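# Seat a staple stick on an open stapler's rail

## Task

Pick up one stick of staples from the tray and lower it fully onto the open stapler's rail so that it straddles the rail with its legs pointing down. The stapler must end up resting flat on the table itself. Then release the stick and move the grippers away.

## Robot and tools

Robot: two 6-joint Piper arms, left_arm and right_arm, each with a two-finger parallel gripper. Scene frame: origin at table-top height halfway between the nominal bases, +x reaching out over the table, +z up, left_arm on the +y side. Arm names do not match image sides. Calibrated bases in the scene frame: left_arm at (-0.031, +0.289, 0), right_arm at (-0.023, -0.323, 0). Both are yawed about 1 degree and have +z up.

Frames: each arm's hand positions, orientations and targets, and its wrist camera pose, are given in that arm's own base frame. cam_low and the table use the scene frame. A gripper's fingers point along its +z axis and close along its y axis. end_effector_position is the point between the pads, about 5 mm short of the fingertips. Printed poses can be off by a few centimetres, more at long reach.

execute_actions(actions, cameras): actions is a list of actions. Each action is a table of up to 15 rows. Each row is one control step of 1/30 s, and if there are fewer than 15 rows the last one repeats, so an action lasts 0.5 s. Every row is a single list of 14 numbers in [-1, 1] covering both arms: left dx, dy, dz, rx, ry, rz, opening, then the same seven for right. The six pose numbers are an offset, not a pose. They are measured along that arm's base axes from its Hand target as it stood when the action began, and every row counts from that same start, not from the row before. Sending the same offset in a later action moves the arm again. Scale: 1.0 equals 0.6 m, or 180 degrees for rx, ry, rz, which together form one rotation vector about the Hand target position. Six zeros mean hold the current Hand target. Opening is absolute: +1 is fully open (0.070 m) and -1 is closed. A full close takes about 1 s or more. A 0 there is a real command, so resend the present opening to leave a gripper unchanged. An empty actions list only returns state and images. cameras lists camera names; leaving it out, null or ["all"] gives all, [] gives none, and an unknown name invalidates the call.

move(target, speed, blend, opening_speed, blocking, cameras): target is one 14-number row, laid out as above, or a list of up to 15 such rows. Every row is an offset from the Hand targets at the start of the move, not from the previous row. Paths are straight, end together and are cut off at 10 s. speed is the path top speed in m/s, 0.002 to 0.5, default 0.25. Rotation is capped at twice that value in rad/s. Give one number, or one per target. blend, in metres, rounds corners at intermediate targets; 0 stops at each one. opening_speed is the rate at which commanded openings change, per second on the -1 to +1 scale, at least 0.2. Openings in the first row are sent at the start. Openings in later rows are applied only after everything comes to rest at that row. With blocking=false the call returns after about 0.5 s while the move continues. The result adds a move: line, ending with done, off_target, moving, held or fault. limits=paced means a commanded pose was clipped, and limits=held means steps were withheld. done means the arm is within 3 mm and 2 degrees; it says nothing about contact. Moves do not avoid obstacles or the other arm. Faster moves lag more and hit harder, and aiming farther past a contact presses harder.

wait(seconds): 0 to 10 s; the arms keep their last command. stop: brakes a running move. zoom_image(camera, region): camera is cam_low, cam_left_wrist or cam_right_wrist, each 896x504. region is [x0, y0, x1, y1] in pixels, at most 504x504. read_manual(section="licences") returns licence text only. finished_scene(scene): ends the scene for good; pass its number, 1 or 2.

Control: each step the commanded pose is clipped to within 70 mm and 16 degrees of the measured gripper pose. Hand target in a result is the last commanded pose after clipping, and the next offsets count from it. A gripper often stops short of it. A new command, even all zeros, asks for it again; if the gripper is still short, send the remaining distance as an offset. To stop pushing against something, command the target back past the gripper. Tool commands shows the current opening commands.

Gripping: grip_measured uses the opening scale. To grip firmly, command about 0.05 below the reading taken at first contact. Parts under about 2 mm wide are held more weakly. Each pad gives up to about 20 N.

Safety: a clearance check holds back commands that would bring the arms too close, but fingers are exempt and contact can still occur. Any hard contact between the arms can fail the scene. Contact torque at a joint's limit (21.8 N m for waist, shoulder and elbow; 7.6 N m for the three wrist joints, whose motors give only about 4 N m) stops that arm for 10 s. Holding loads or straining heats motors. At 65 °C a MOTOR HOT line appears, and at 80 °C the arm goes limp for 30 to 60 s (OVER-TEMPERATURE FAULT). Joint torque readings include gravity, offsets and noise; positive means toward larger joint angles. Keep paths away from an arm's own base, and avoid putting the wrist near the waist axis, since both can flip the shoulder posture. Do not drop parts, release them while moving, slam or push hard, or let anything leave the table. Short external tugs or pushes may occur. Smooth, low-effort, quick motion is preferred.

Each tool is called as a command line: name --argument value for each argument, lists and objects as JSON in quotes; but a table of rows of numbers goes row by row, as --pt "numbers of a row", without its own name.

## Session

execute_actions --actions '[]'

Scene clock: 0.00 s.
left_arm: end_effector_position=(+0.3037, -0.3656, +0.1410) grip_measured=+1.00 end_effector_quat_wxyz=(+0.189, -0.014, +0.980, -0.060) | right_arm: end_effector_position=(+0.3137, +0.0817, +0.2864) grip_measured=+1.00 end_effector_quat_wxyz=(+0.422, -0.038, +0.884, +0.198)
Joint positions: left_arm=[-0.995 2.009 -1.767 0.282 1.119 -1.109 0.07] | right_arm=[-0.022 1.08 -0.991 0.616 0.762 -0.379 0.07]
Joint torques (N m): no reading
Hand target: left_arm +0.3037, -0.3656, +0.1410; +0.189, -0.014, +0.980, -0.060 | right_arm +0.3137, +0.0817, +0.2864; +0.422, -0.038, +0.884, +0.198
Tool commands: left_gripper/opening=+1.0 right_gripper/opening=+1.0

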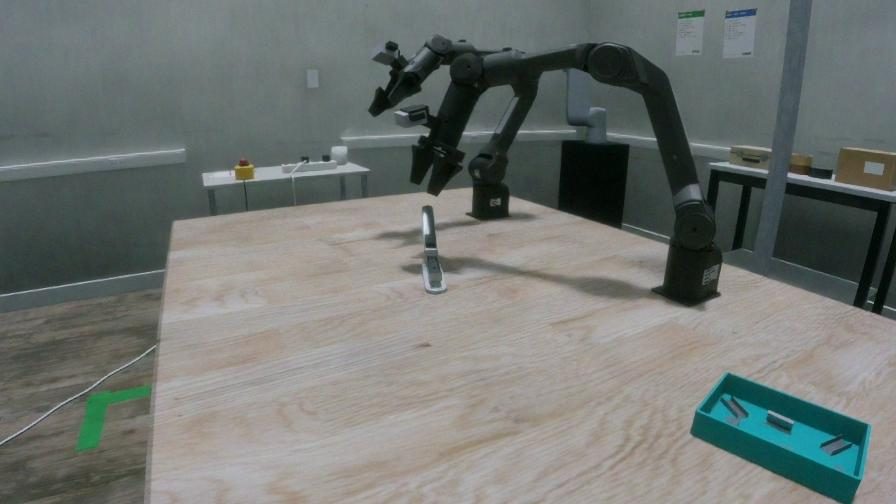

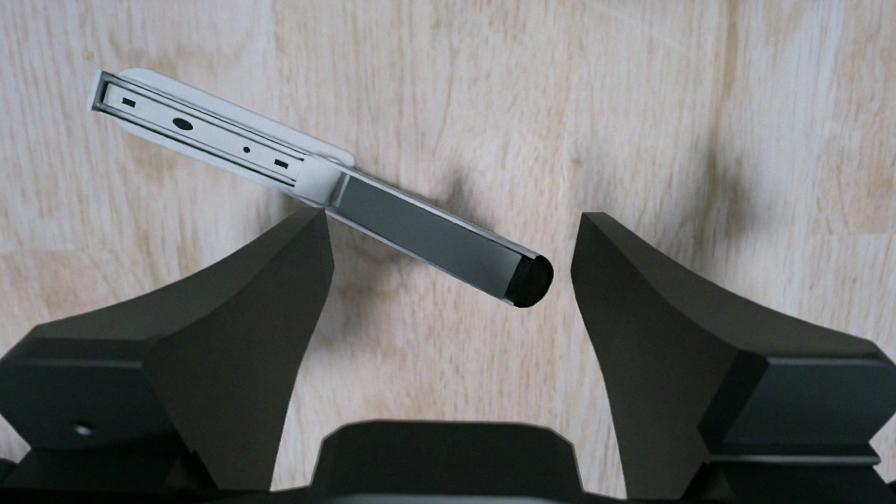

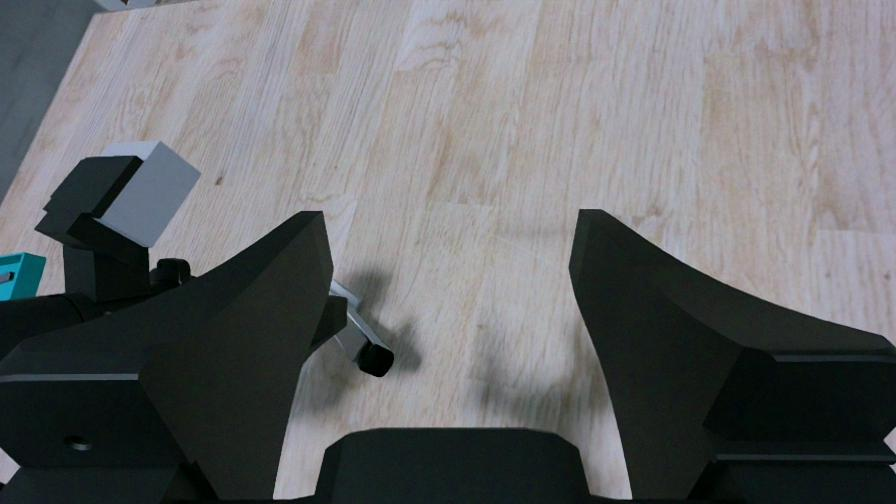

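move --target '[-0.0228,0.97,0.0483,-0.0133,0.1297,0.2484,1, 0,0,0,0,0,0,1]' --speed 0.35 --cameras '["cam_left_wrist","cam_low"]'

Scene clock: 71.37 s.
left_arm: end_effector_position=(+0.2900, +0.2169, +0.1693) grip_measured=+1.00 end_effector_quat_wxyz=(+0.102, -0.397, +0.912, +0.024) | right_arm: end_effector_position=(+0.3137, +0.0817, +0.2864) grip_measured=+1.00 end_effector_quat_wxyz=(+0.422, -0.038, +0.884, +0.198)
Joint positions: left_arm=[0.642 1.664 -1.432 -0.001 1.216 -0.178 0.07] | right_arm=[-0.022 1.08 -0.991 0.616 0.762 -0.379 0.07]
Joint torques (N m): left_arm=[-0.6 -5.7 -5.14 -0.14 -0.12 0.4] | right_arm=[0.73 -1.65 -3.98 0.34 -0.65 -0.05]
Hand target: left_arm +0.2901, +0.2164, +0.1700; +0.000, -0.399, +0.917, +0.000 | right_arm +0.3137, +0.0817, +0.2864; +0.422, -0.038, +0.884, +0.198
Off the commanded pose: left_arm 0.001 m, 12 deg | right_arm 0.000 m, 0 deg.
joint sent to its limit (left arm) — joint 5 (wrist pitch), upper limit. The joint targets are off in orientation, not in position.
move: off_target (left_arm)
Images, in order (width x height): cam_low 896x504, cam_left_wrist 896x504.

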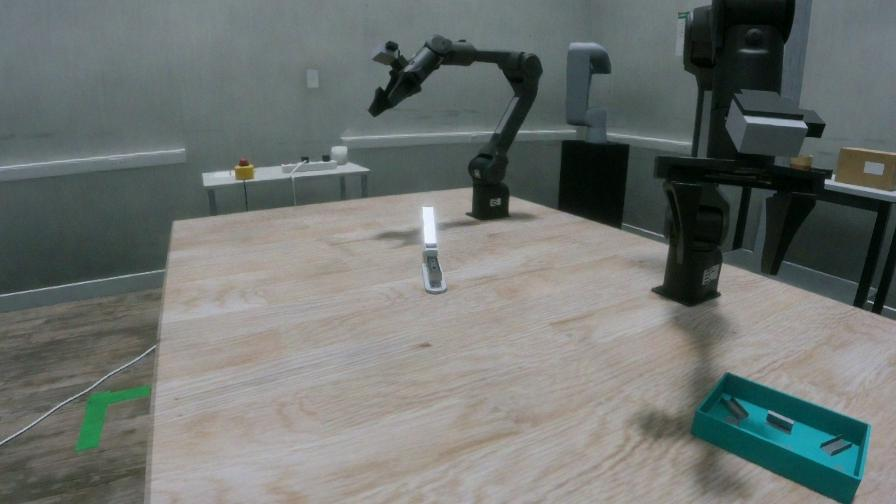

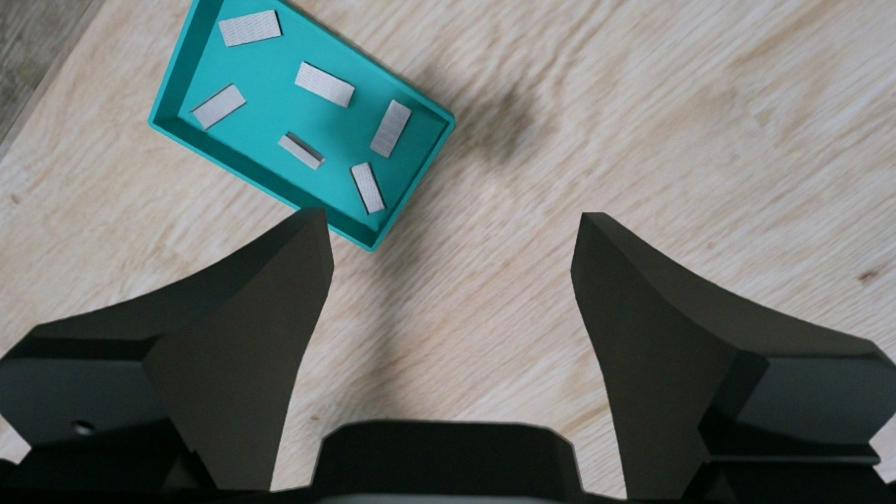

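zoom_image --camera "cam_left_wrist" --region '[140, 0, 340, 160]'

zoom_image --camera "cam_left_wrist" --region '[260, 40, 460, 240]'

Scaled by 2.520.

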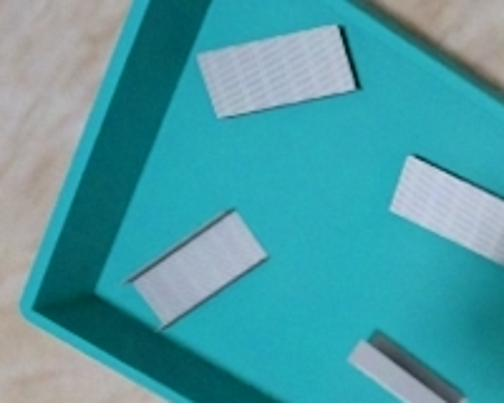

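Scaled by 2.520.

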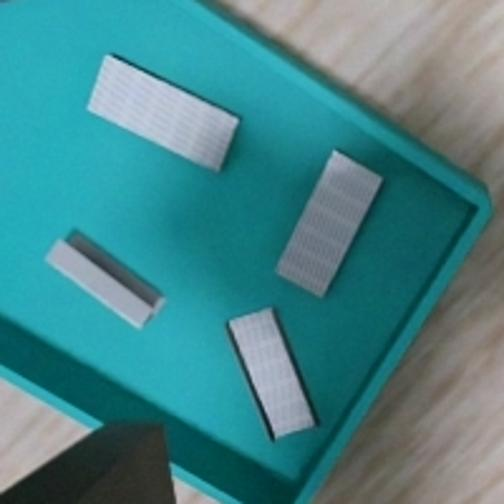

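move --target '[-0.0195,0.0487,-0.1667,0,0,-0.1656,-0.43, 0,0,0,0,0,0,1]' --cameras '["cam_left_wrist"]'

zoom_image --camera "cam_left_wrist" --region '[350, 100, 570, 280]'

Scene clock: 140.70 s.
left_arm: end_effector_position=(+0.2783, +0.2456, +0.0692) grip_measured=-0.43 end_effector_quat_wxyz=(+0.000, -0.149, +0.989, -0.001) | right_arm: end_effector_position=(+0.3137, +0.0817, +0.2864) grip_measured=+1.00 end_effector_quat_wxyz=(+0.422, -0.038, +0.884, +0.198)
Joint positions: left_arm=[0.724 1.925 -1.412 -0.002 1.147 0.425 0.02] | right_arm=[-0.022 1.08 -0.991 0.616 0.762 -0.379 0.07]
Joint torques (N m): left_arm=[0.71 -6.94 -6.17 -0.13 -0.07 0.15] | right_arm=[0.51 -1.81 -3.91 0.31 -0.63 -0.02]
Hand target: left_arm +0.2784, +0.2457, +0.0699; +0.000, -0.149, +0.989, +0.000 | right_arm +0.3137, +0.0817, +0.2864; +0.422, -0.038, +0.884, +0.198
Off the commanded pose: left_arm 0.001 m, 0 deg | right_arm 0.000 m, 0 deg.
move: done
Images, in order (width x height): cam_left_wrist 896x504.

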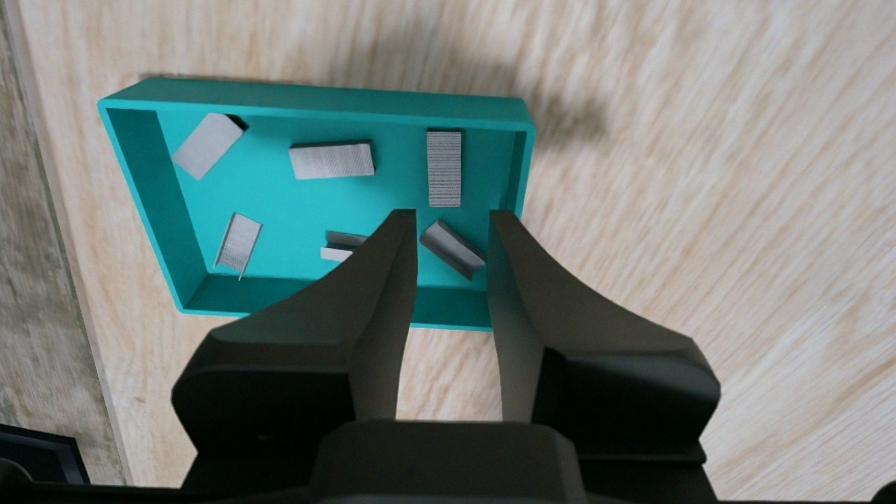

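Scaled by 2.291.

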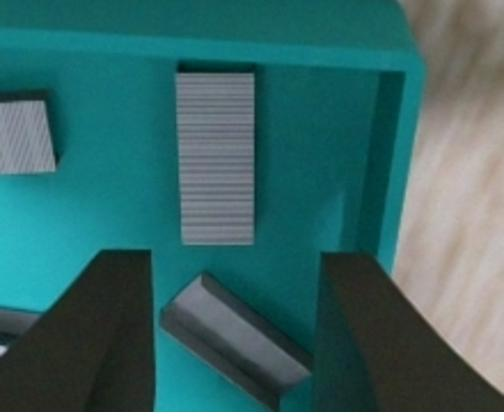

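move --target '[-0.0053,0.0042,-0.0925,0,0,0,-0.43, 0,0,0,0,0,0,1]' --cameras '["cam_left_wrist"]' --speed 0.1

zoom_image --camera "cam_left_wrist" --region '[350, 160, 550, 290]'

Scene clock: 162.47 s.
left_arm: end_effector_position=(+0.2750, +0.2480, +0.0136) grip_measured=-0.43 end_effector_quat_wxyz=(+0.000, -0.150, +0.989, -0.001) | right_arm: end_effector_position=(+0.3137, +0.0817, +0.2864) grip_measured=+1.00 end_effector_quat_wxyz=(+0.422, -0.038, +0.884, +0.198)
Joint positions: left_arm=[0.735 2.005 -1.299 -0.002 0.953 0.435 0.02] | right_arm=[-0.022 1.08 -0.991 0.616 0.762 -0.379 0.07]
Joint torques (N m): left_arm=[0.7 -7.05 -5.65 -0.2 0.01 0.44] | right_arm=[0.78 -1.5 -4.03 0.3 -0.6 -0.01]
Hand target: left_arm +0.2752, +0.2482, +0.0144; +0.000, -0.149, +0.989, +0.000 | right_arm +0.3137, +0.0817, +0.2864; +0.422, -0.038, +0.884, +0.198
Off the commanded pose: left_arm 0.001 m, 0 deg | right_arm 0.000 m, 0 deg.
move: done
Images, in order (width x height): cam_left_wrist 896x504.

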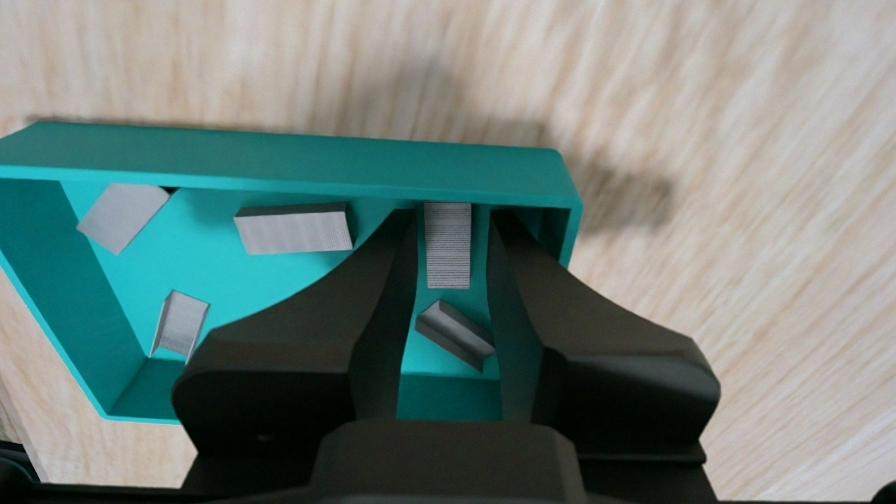

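Scaled by 2.520.

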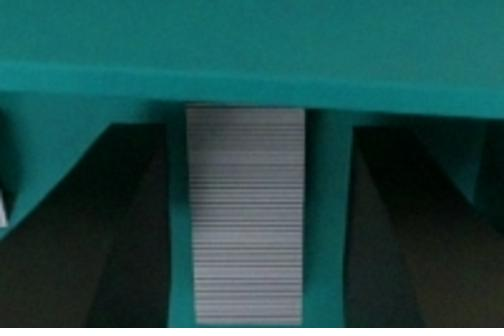

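move --target '[-0.0023,0.0015,-0.0143,0,0,0,-0.43, 0,0,0,0,0,0,1]' --cameras '["cam_left_wrist"]' --speed 0.015

zoom_image --camera "cam_left_wrist" --region '[350, 160, 550, 290]'

Scene clock: 183.13 s.
left_arm: end_effector_position=(+0.2741, +0.2490, +0.0068) grip_measured=-0.43 end_effector_quat_wxyz=(+0.001, -0.149, +0.989, +0.000) | right_arm: end_effector_position=(+0.3137, +0.0817, +0.2864) grip_measured=+1.00 end_effector_quat_wxyz=(+0.422, -0.038, +0.884, +0.198)
Joint positions: left_arm=[0.738 2.015 -1.285 -0.002 0.927 0.44 0.02] | right_arm=[-0.022 1.08 -0.991 0.616 0.762 -0.379 0.07]
Joint torques (N m): left_arm=[0.85 -4.01 -2.99 0.04 -0.59 0.4] | right_arm=[0.6 -1.46 -3.87 0.35 -0.58 -0.01]
Hand target: left_arm +0.2738, +0.2491, +0.0059; +0.000, -0.149, +0.989, +0.000 | right_arm +0.3137, +0.0817, +0.2864; +0.422, -0.038, +0.884, +0.198
Off the commanded pose: left_arm 0.001 m, 0 deg | right_arm 0.000 m, 0 deg.
move: done
Images, in order (width x height): cam_left_wrist 896x504.

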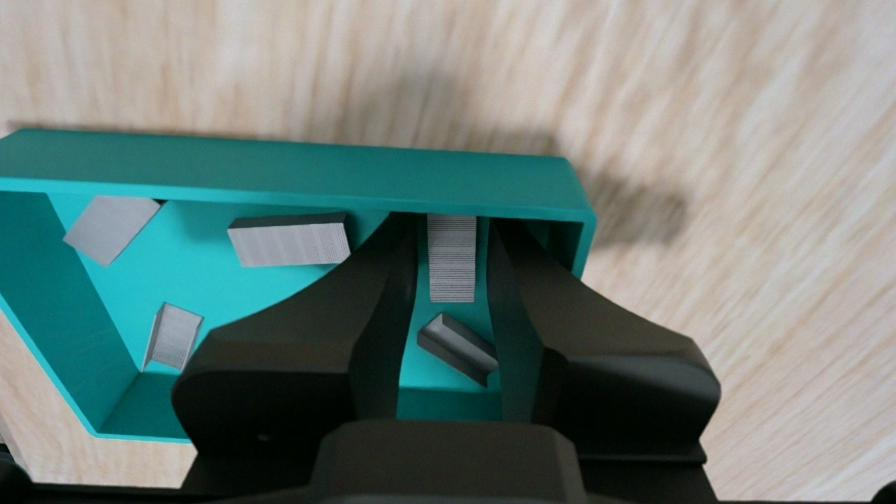

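Scaled by 2.520.

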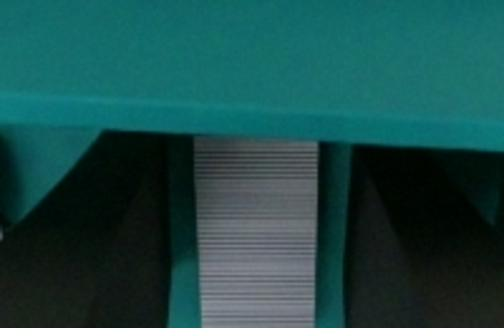

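move --pt "0 0 0.0072 0 0 0 -0.43 0 0 0 0 0 0 1" --pt "0 0 0.0072 0 0 0 -0.72 0 0 0 0 0 0 1" --cameras '["cam_left_wrist"]' --speed 0.02 --opening_speed 0.5

zoom_image --camera "cam_left_wrist" --region '[350, 160, 550, 320]'

Scene clock: 200.40 s.
left_arm: end_effector_position=(+0.2735, +0.2490, +0.0100) grip_measured=-0.64 end_effector_quat_wxyz=(+0.000, -0.149, +0.989, -0.001) | right_arm: end_effector_position=(+0.3137, +0.0817, +0.2864) grip_measured=+1.00 end_effector_quat_wxyz=(+0.422, -0.038, +0.884, +0.198)
Joint positions: left_arm=[0.739 2.01 -1.29 -0.001 0.939 0.44 0.013] | right_arm=[-0.022 1.08 -0.991 0.616 0.762 -0.379 0.07]
Joint torques (N m): left_arm=[-0.69 -7.14 -5.47 -0.16 -0.02 0.45] | right_arm=[0.95 -1.54 -4 0.32 -0.56 0]
Hand target: left_arm +0.2738, +0.2491, +0.0102; +0.000, -0.149, +0.989, +0.000 | right_arm +0.3137, +0.0817, +0.2864; +0.422, -0.038, +0.884, +0.198
Off the commanded pose: left_arm 0.000 m, 0 deg | right_arm 0.000 m, 0 deg.
move: done
Images, in order (width x height): cam_left_wrist 896x504.

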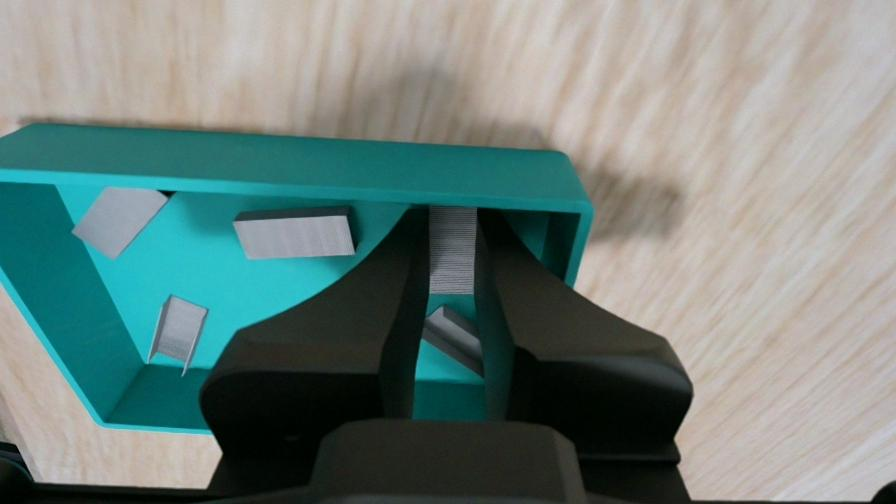

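Scaled by 2.520.

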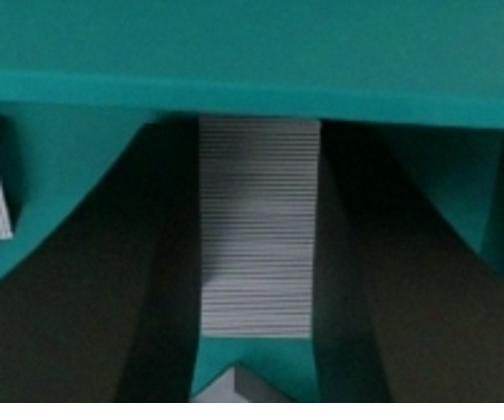

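move --pt "0 0 0.1333 0 0 0 -0.72 0 0 0 0 0 0 1" --pt "0.117 -0.820 0.1497 0 0 0.2711 -0.72 0 0 0 0 0 0 1" --cameras '["cam_left_wrist","cam_low"]' --speed '[0.12,0.3]' --blend '[0.02,0]'

zoom_image --camera "cam_left_wrist" --region '[350, 60, 550, 300]'

Scene clock: 217.37 s.
left_arm: end_effector_position=(+0.3439, -0.2433, +0.0996) grip_measured=-0.64 end_effector_quat_wxyz=(+0.018, -0.543, +0.838, -0.044) | right_arm: end_effector_position=(+0.3137, +0.0817, +0.2864) grip_measured=+1.00 end_effector_quat_wxyz=(+0.422, -0.038, +0.884, +0.198)
Joint positions: left_arm=[-0.616 1.999 -1.651 0.001 1.216 -1.767 0.013] | right_arm=[-0.022 1.08 -0.991 0.616 0.762 -0.379 0.07]
Joint torques (N m): left_arm=[0.84 -6.93 -4.92 0.11 -0.01 0.5] | right_arm=[0.63 -1.57 -4.13 0.25 -0.58 -0.04]
Hand target: left_arm +0.3440, -0.2429, +0.1000; +0.000, -0.544, +0.839, +0.000 | right_arm +0.3137, +0.0817, +0.2864; +0.422, -0.038, +0.884, +0.198
Off the commanded pose: left_arm 0.001 m, 5 deg | right_arm 0.000 m, 0 deg.
joint sent to its limit (left arm) — joint 5 (wrist pitch), upper limit. The joint targets are off in orientation, not in position.
move: off_target (left_arm)
Images, in order (width x height): cam_low 896x504, cam_left_wrist 896x504.

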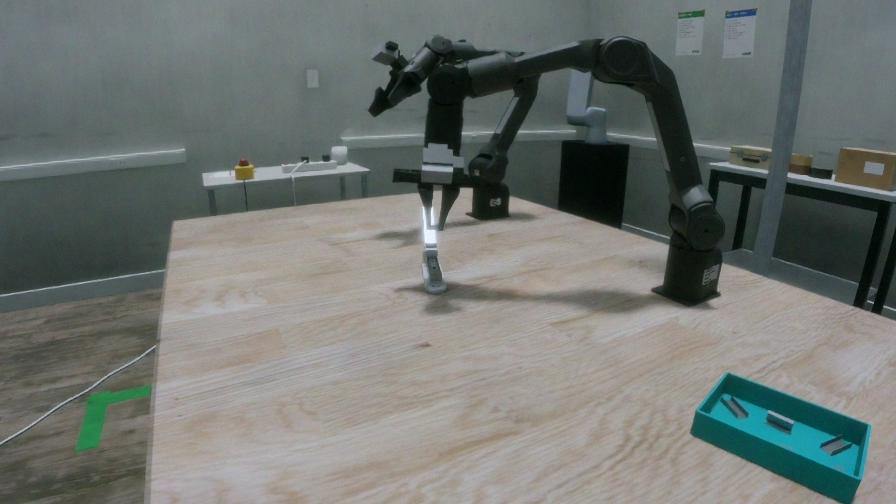

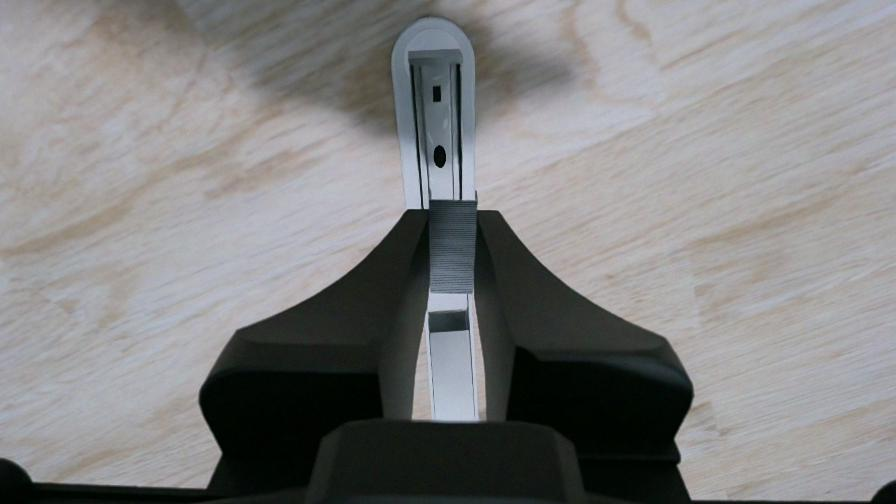

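Scaled by 2.100.

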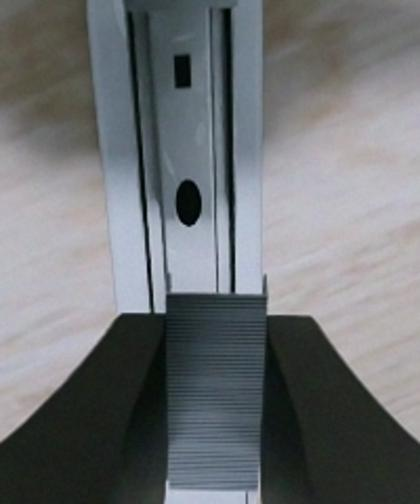

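move --target '[-0.0065,0.0030,-0.08,0,0,0.009,-0.72, 0,0,0,0,0,0,1]' --cameras '["cam_left_wrist"]' --speed 0.1

zoom_image --camera "cam_left_wrist" --region '[350, 100, 550, 300]'

Scene clock: 252.73 s.
left_arm: end_effector_position=(+0.3399, -0.2409, +0.0508) grip_measured=-0.64 end_effector_quat_wxyz=(+0.000, -0.556, +0.831, +0.001) | right_arm: end_effector_position=(+0.3137, +0.0817, +0.2864) grip_measured=+1.00 end_effector_quat_wxyz=(+0.422, -0.038, +0.884, +0.198)
Joint positions: left_arm=[-0.617 2.103 -1.63 0.001 1.187 -1.797 0.013] | right_arm=[-0.022 1.08 -0.991 0.616 0.762 -0.379 0.07]
Joint torques (N m): left_arm=[-0.65 -8.01 -6.33 0.08 -0.02 0.35] | right_arm=[0.7 -1.69 -4.04 0.29 -0.54 -0.01]
Hand target: left_arm +0.3401, -0.2411, +0.0520; +0.000, -0.556, +0.831, +0.000 | right_arm +0.3137, +0.0817, +0.2864; +0.422, -0.038, +0.884, +0.198
Off the commanded pose: left_arm 0.001 m, 0 deg | right_arm 0.000 m, 0 deg.
move: done
Images, in order (width x height): cam_left_wrist 896x504.

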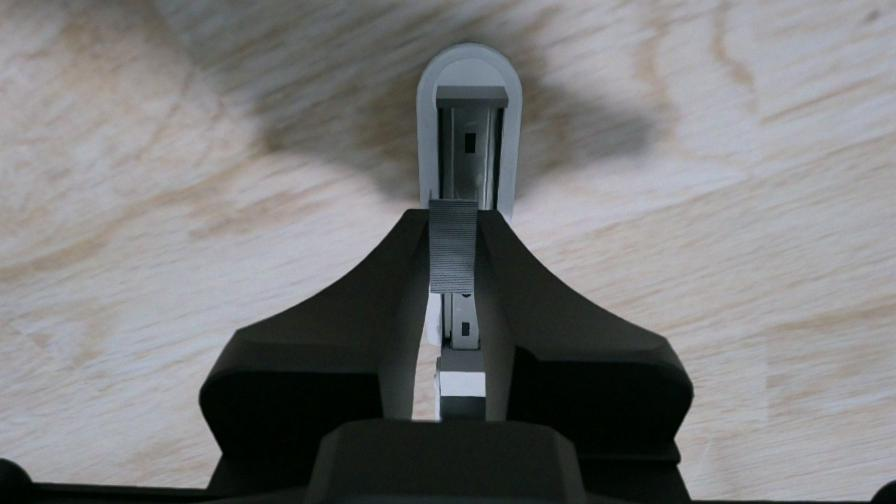

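Scaled by 2.520.

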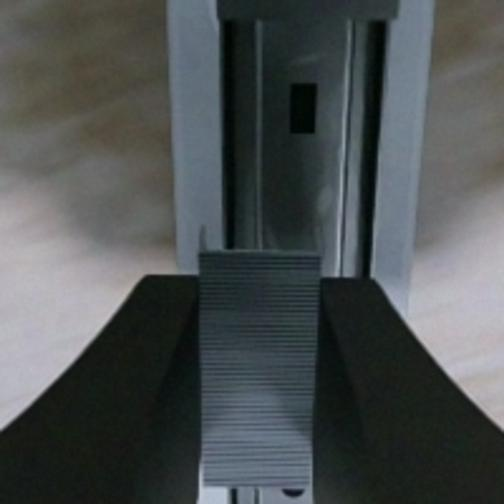

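move --target '[0.0075,-0.0032,-0.0242,0,0,0.0022,-0.72, 0,0,0,0,0,0,1]' --cameras '["cam_left_wrist"]' --speed 0.06

zoom_image --camera "cam_left_wrist" --region '[370, 100, 530, 360]'

Scene clock: 275.90 s.
left_arm: end_effector_position=(+0.3445, -0.2432, +0.0373) grip_measured=-0.64 end_effector_quat_wxyz=(+0.001, -0.559, +0.829, +0.000) | right_arm: end_effector_position=(+0.3137, +0.0817, +0.2864) grip_measured=+1.00 end_effector_quat_wxyz=(+0.422, -0.038, +0.884, +0.198)
Joint positions: left_arm=[-0.615 2.135 -1.629 0.001 1.151 -1.801 0.013] | right_arm=[-0.022 1.08 -0.991 0.616 0.762 -0.379 0.07]
Joint torques (N m): left_arm=[1.09 -6.98 -5.42 0 0.02 0.15] | right_arm=[0.71 -1.45 -3.96 0.29 -0.6 0.03]
Hand target: left_arm +0.3446, -0.2430, +0.0375; +0.000, -0.559, +0.829, +0.000 | right_arm +0.3137, +0.0817, +0.2864; +0.422, -0.038, +0.884, +0.198
Off the commanded pose: left_arm 0.000 m, 0 deg | right_arm 0.000 m, 0 deg.
move: done
Images, in order (width x height): cam_left_wrist 896x504.

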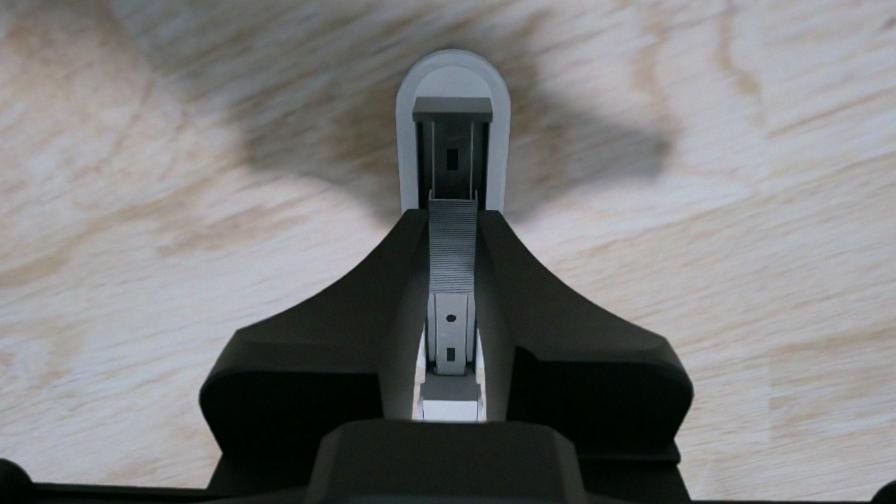

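Scaled by 1.938.

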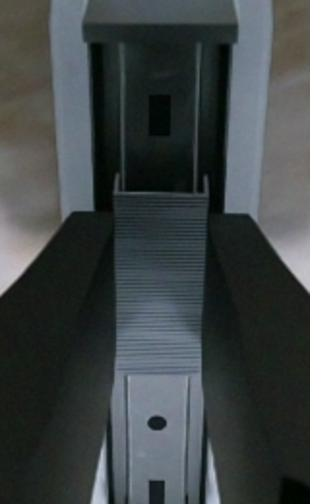

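zoom_image --camera "cam_left_wrist" --region '[400, 140, 500, 220]'

zoom_image --camera "cam_left_wrist" --region '[400, 280, 500, 380]'

Scaled by 5.040.

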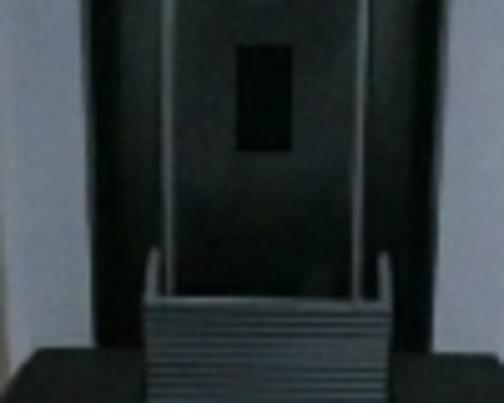

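Scaled by 5.040.

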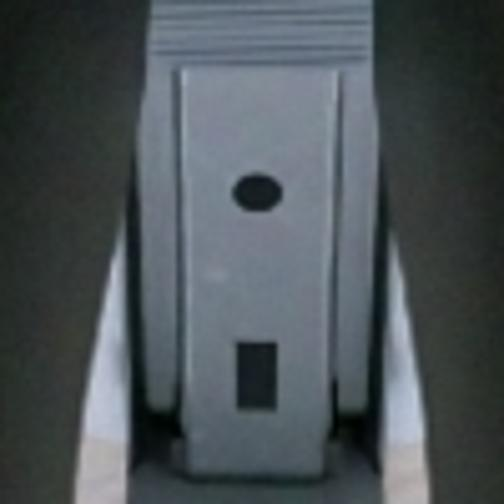

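move --target '[-0.0004,0.0001,-0.0115,0,0,0,-0.72, 0,0,0,0,0,0,1]' --cameras '["cam_left_wrist"]' --speed 0.02

zoom_image --camera "cam_left_wrist" --region '[400, 140, 500, 220]'

Scene clock: 305.93 s.
left_arm: end_effector_position=(+0.3444, -0.2431, +0.0309) grip_measured=-0.64 end_effector_quat_wxyz=(+0.001, -0.559, +0.829, -0.001) | right_arm: end_effector_position=(+0.3137, +0.0817, +0.2864) grip_measured=+1.00 end_effector_quat_wxyz=(+0.422, -0.038, +0.884, +0.198)
Joint positions: left_arm=[-0.615 2.142 -1.614 0.001 1.128 -1.801 0.013] | right_arm=[-0.022 1.08 -0.991 0.616 0.762 -0.379 0.07]
Joint torques (N m): left_arm=[0.15 -6.26 -5.22 0.12 -0.05 0.16] | right_arm=[0.69 -1.54 -4.22 0.23 -0.53 0]
Hand target: left_arm +0.3444, -0.2430, +0.0306; +0.000, -0.559, +0.829, +0.000 | right_arm +0.3137, +0.0817, +0.2864; +0.422, -0.038, +0.884, +0.198
Off the commanded pose: left_arm 0.000 m, 0 deg | right_arm 0.000 m, 0 deg.
move: done
Images, in order (width x height): cam_left_wrist 896x504.

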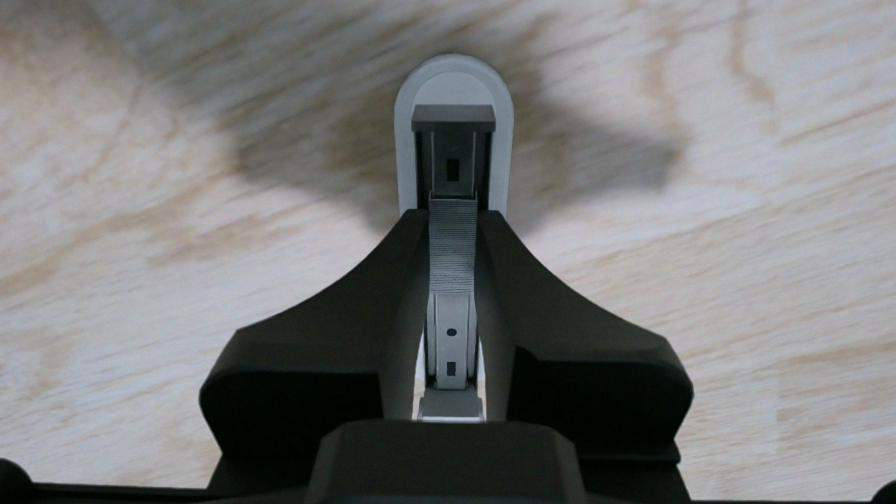

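Scaled by 5.040.

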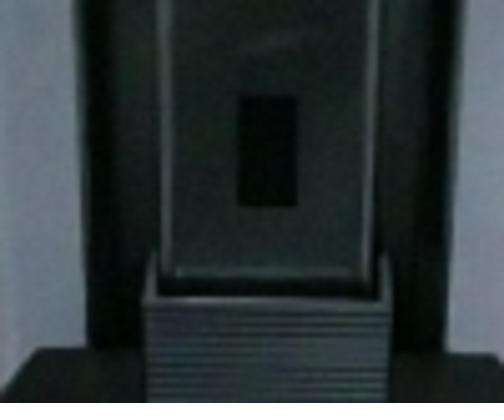

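move --target '[0,0,-0.0077,0,0,0,-0.72, 0,0,0,0,0,0,1]' --cameras '["cam_left_wrist"]' --speed 0.02

zoom_image --camera "cam_left_wrist" --region '[400, 140, 500, 220]'

Scene clock: 314.60 s.
left_arm: end_effector_position=(+0.3444, -0.2432, +0.0290) grip_measured=-0.64 end_effector_quat_wxyz=(+0.001, -0.559, +0.829, -0.002) | right_arm: end_effector_position=(+0.3137, +0.0817, +0.2864) grip_measured=+1.00 end_effector_quat_wxyz=(+0.422, -0.038, +0.884, +0.198)
Joint positions: left_arm=[-0.615 2.143 -1.607 0.001 1.119 -1.801 0.013] | right_arm=[-0.022 1.08 -0.991 0.616 0.762 -0.379 0.07]
Joint torques (N m): left_arm=[-0.48 2.74 0.33 0.07 -2.16 0.16] | right_arm=[0.69 -1.47 -3.91 0.26 -0.56 0.02]
Hand target: left_arm +0.3444, -0.2430, +0.0260; +0.000, -0.559, +0.829, +0.000 | right_arm +0.3137, +0.0817, +0.2864; +0.422, -0.038, +0.884, +0.198
Off the commanded pose: left_arm 0.003 m, 0 deg | right_arm 0.000 m, 0 deg.
move: done
Images, in order (width x height): cam_left_wrist 896x504.

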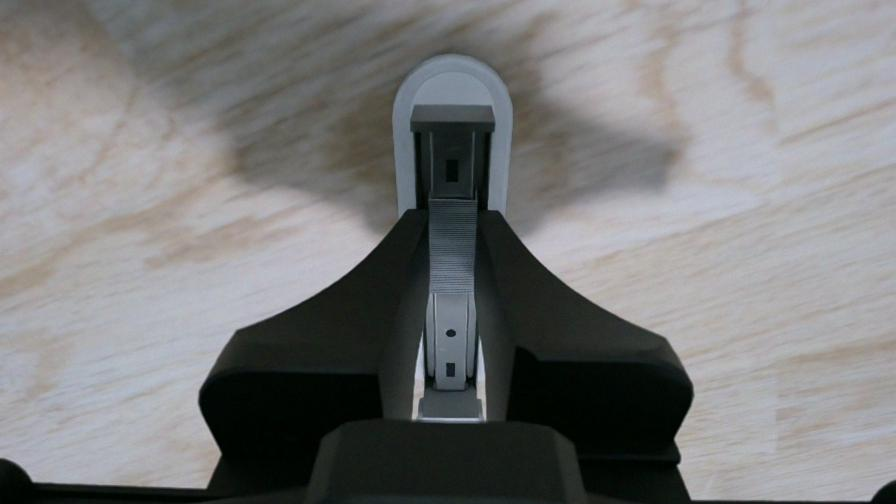

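Scaled by 5.040.

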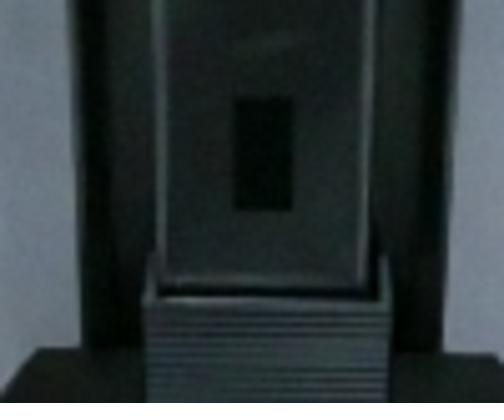

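move --pt "0 0 0.006 0 0 0 -0.72 0 0 0 0 0 0 1" --pt "0 0 0.006 0 0 0 -0.3 0 0 0 0 0 0 1" --pt "0 0 0.04 0 0 0 -0.3 0 0 0 0 0 0 1" --cameras '["cam_left_wrist","cam_low"]' --speed '[0.02,0.03,0.08]' --opening_speed 0.5

zoom_image --camera "cam_left_wrist" --region '[370, 100, 530, 300]'

zoom_image --camera "cam_low" --region '[390, 190, 480, 310]'

Scene clock: 329.30 s.
left_arm: end_effector_position=(+0.3440, -0.2429, +0.0495) grip_measured=-0.30 end_effector_quat_wxyz=(+0.000, -0.559, +0.829, +0.001) | right_arm: end_effector_position=(+0.3137, +0.0817, +0.2864) grip_measured=+1.00 end_effector_quat_wxyz=(+0.422, -0.038, +0.884, +0.198)
Joint positions: left_arm=[-0.615 2.12 -1.654 0.001 1.193 -1.801 0.025] | right_arm=[-0.022 1.08 -0.991 0.616 0.762 -0.379 0.07]
Joint torques (N m): left_arm=[0.92 -7.97 -5.38 0.16 -0.15 0.29] | right_arm=[0.7 -1.43 -3.95 0.28 -0.56 0]
Hand target: left_arm +0.3444, -0.2430, +0.0500; +0.000, -0.559, +0.829, +0.000 | right_arm +0.3137, +0.0817, +0.2864; +0.422, -0.038, +0.884, +0.198
Off the commanded pose: left_arm 0.001 m, 0 deg | right_arm 0.000 m, 0 deg.
move: done
Images, in order (width x height): cam_low 896x504, cam_left_wrist 896x504.

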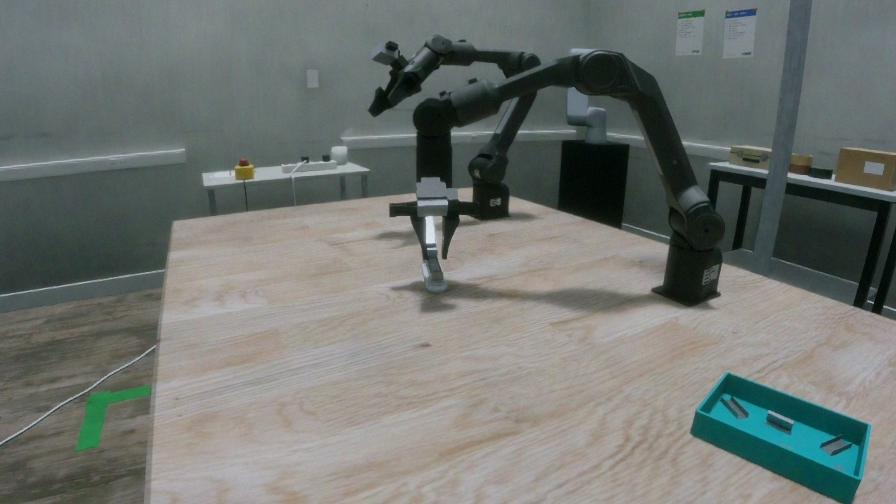

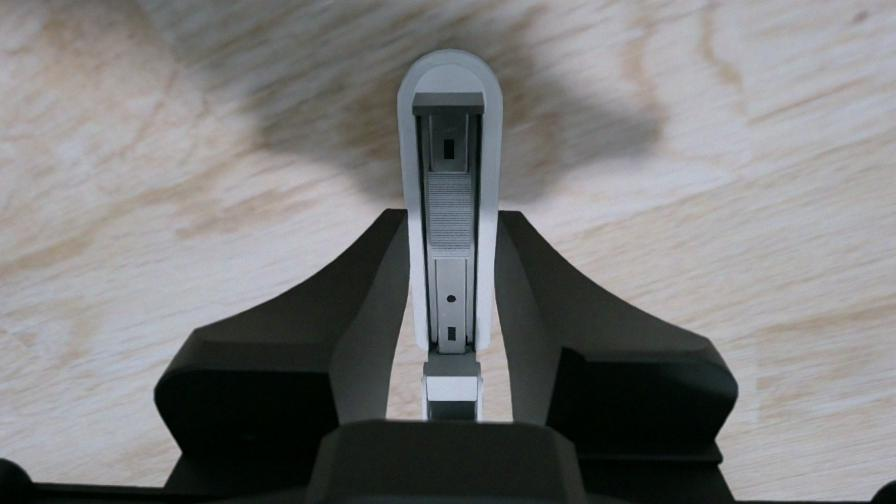

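Scaled by 2.520.

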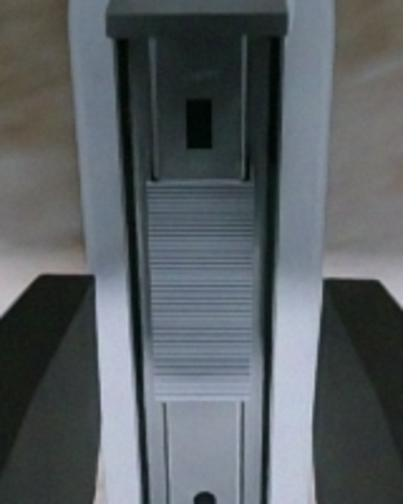

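Scaled by 4.200.

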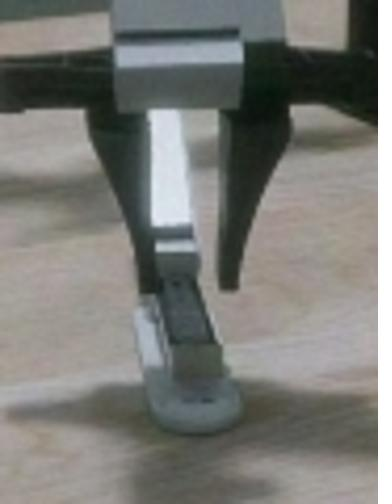

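move --pt "0 0 0 0 0 0 -1 0 0 0 0 0 0 1" --pt "0 0.0003 -0.0358 0 0 0 -1 0 0 0 0 0 0 1" --cameras '["cam_left_wrist","cam_low"]' --speed '[0.05,0.03]'

Scene clock: 337.93 s.
left_arm: end_effector_position=(+0.3443, -0.2431, +0.0311) grip_measured=-1.00 end_effector_quat_wxyz=(+0.001, -0.559, +0.829, -0.001) | right_arm: end_effector_position=(+0.3137, +0.0817, +0.2864) grip_measured=+1.00 end_effector_quat_wxyz=(+0.422, -0.038, +0.884, +0.198)
Joint positions: left_arm=[-0.615 2.14 -1.612 0.001 1.126 -1.801 0] | right_arm=[-0.022 1.08 -0.991 0.616 0.762 -0.379 0.07]
Joint torques (N m): left_arm=[0.71 -1.27 -0.47 0.11 -1.35 0.39] | right_arm=[0.7 -1.35 -4.08 0.24 -0.54 0.03]
Hand target: left_arm +0.3444, -0.2428, +0.0285; +0.000, -0.559, +0.829, +0.000 | right_arm +0.3137, +0.0817, +0.2864; +0.422, -0.038, +0.884, +0.198
Off the commanded pose: left_arm 0.003 m, 0 deg | right_arm 0.000 m, 0 deg.
move: done
Images, in order (width x height): cam_low 896x504, cam_left_wrist 896x504.

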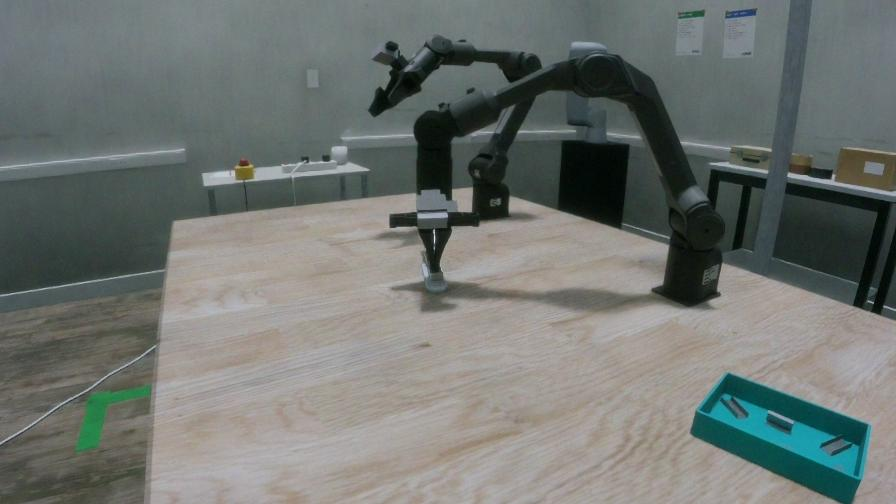

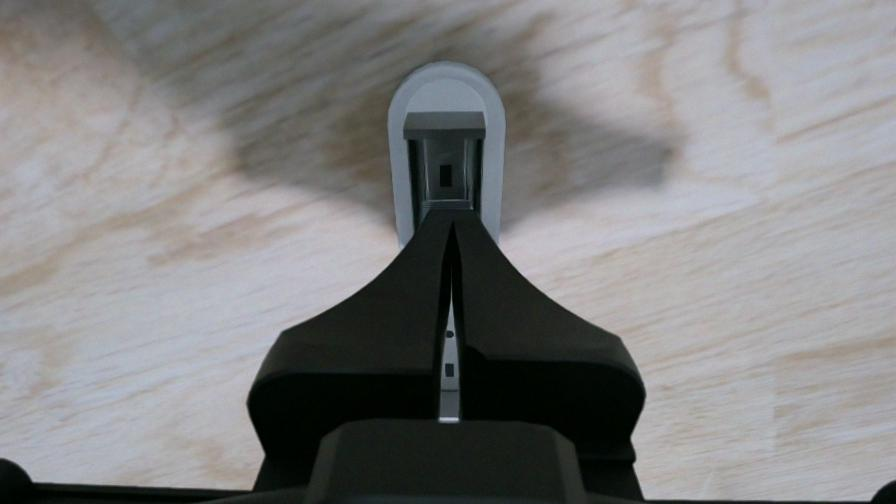

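move --pt "0 0 -0.0016 0 0 0 -1 0 0 0 0 0 0 1" --pt "0 0 0.045 0 0 0 -1 0 0 0 0 0 0 1" --cameras '["cam_left_wrist","cam_low"]' --speed '[0.02,0.08]'

zoom_image --camera "cam_left_wrist" --region '[390, 90, 510, 240]'

Scene clock: 353.87 s.
left_arm: end_effector_position=(+0.3440, -0.2424, +0.0547) grip_measured=-1.00 end_effector_quat_wxyz=(+0.000, -0.559, +0.829, +0.001) | right_arm: end_effector_position=(+0.3137, +0.0817, +0.2864) grip_measured=+1.00 end_effector_quat_wxyz=(+0.422, -0.038, +0.884, +0.198)
Joint positions: left_arm=[-0.614 2.115 -1.666 0.001 1.212 -1.801 0] | right_arm=[-0.022 1.08 -0.991 0.616 0.762 -0.379 0.07]
Joint torques (N m): left_arm=[-0.23 -7.89 -5.32 -0.03 -0.18 0.42] | right_arm=[0.59 -1.37 -3.92 0.22 -0.59 0.03]
Hand target: left_arm +0.3444, -0.2428, +0.0555; +0.000, -0.559, +0.829, +0.000 | right_arm +0.3137, +0.0817, +0.2864; +0.422, -0.038, +0.884, +0.198
Off the commanded pose: left_arm 0.001 m, 0 deg | right_arm 0.000 m, 0 deg.
move: done
Images, in order (width x height): cam_low 896x504, cam_left_wrist 896x504.

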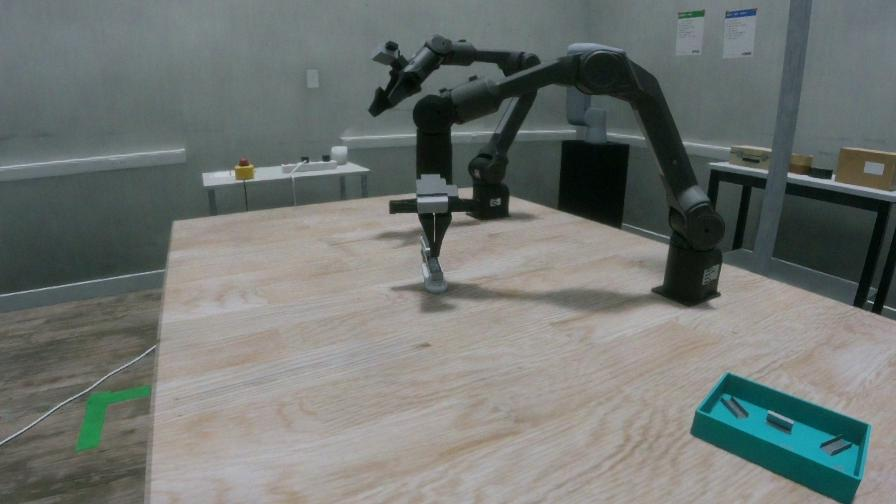

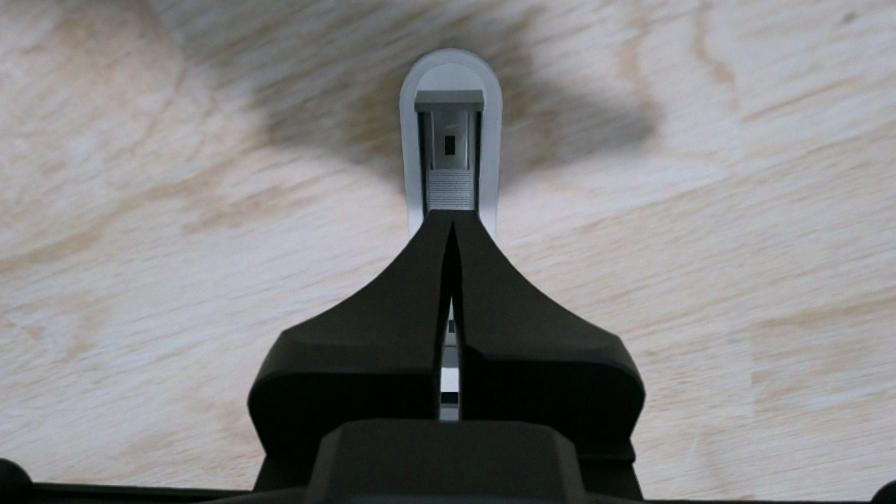

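Scaled by 3.360.

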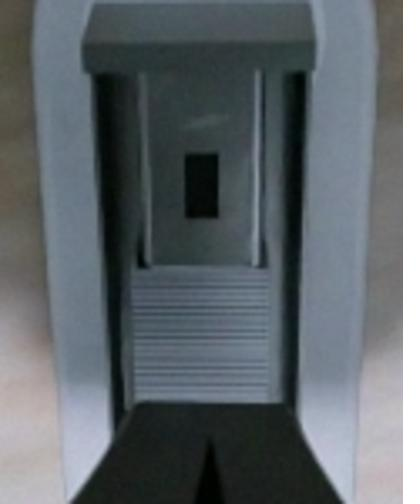

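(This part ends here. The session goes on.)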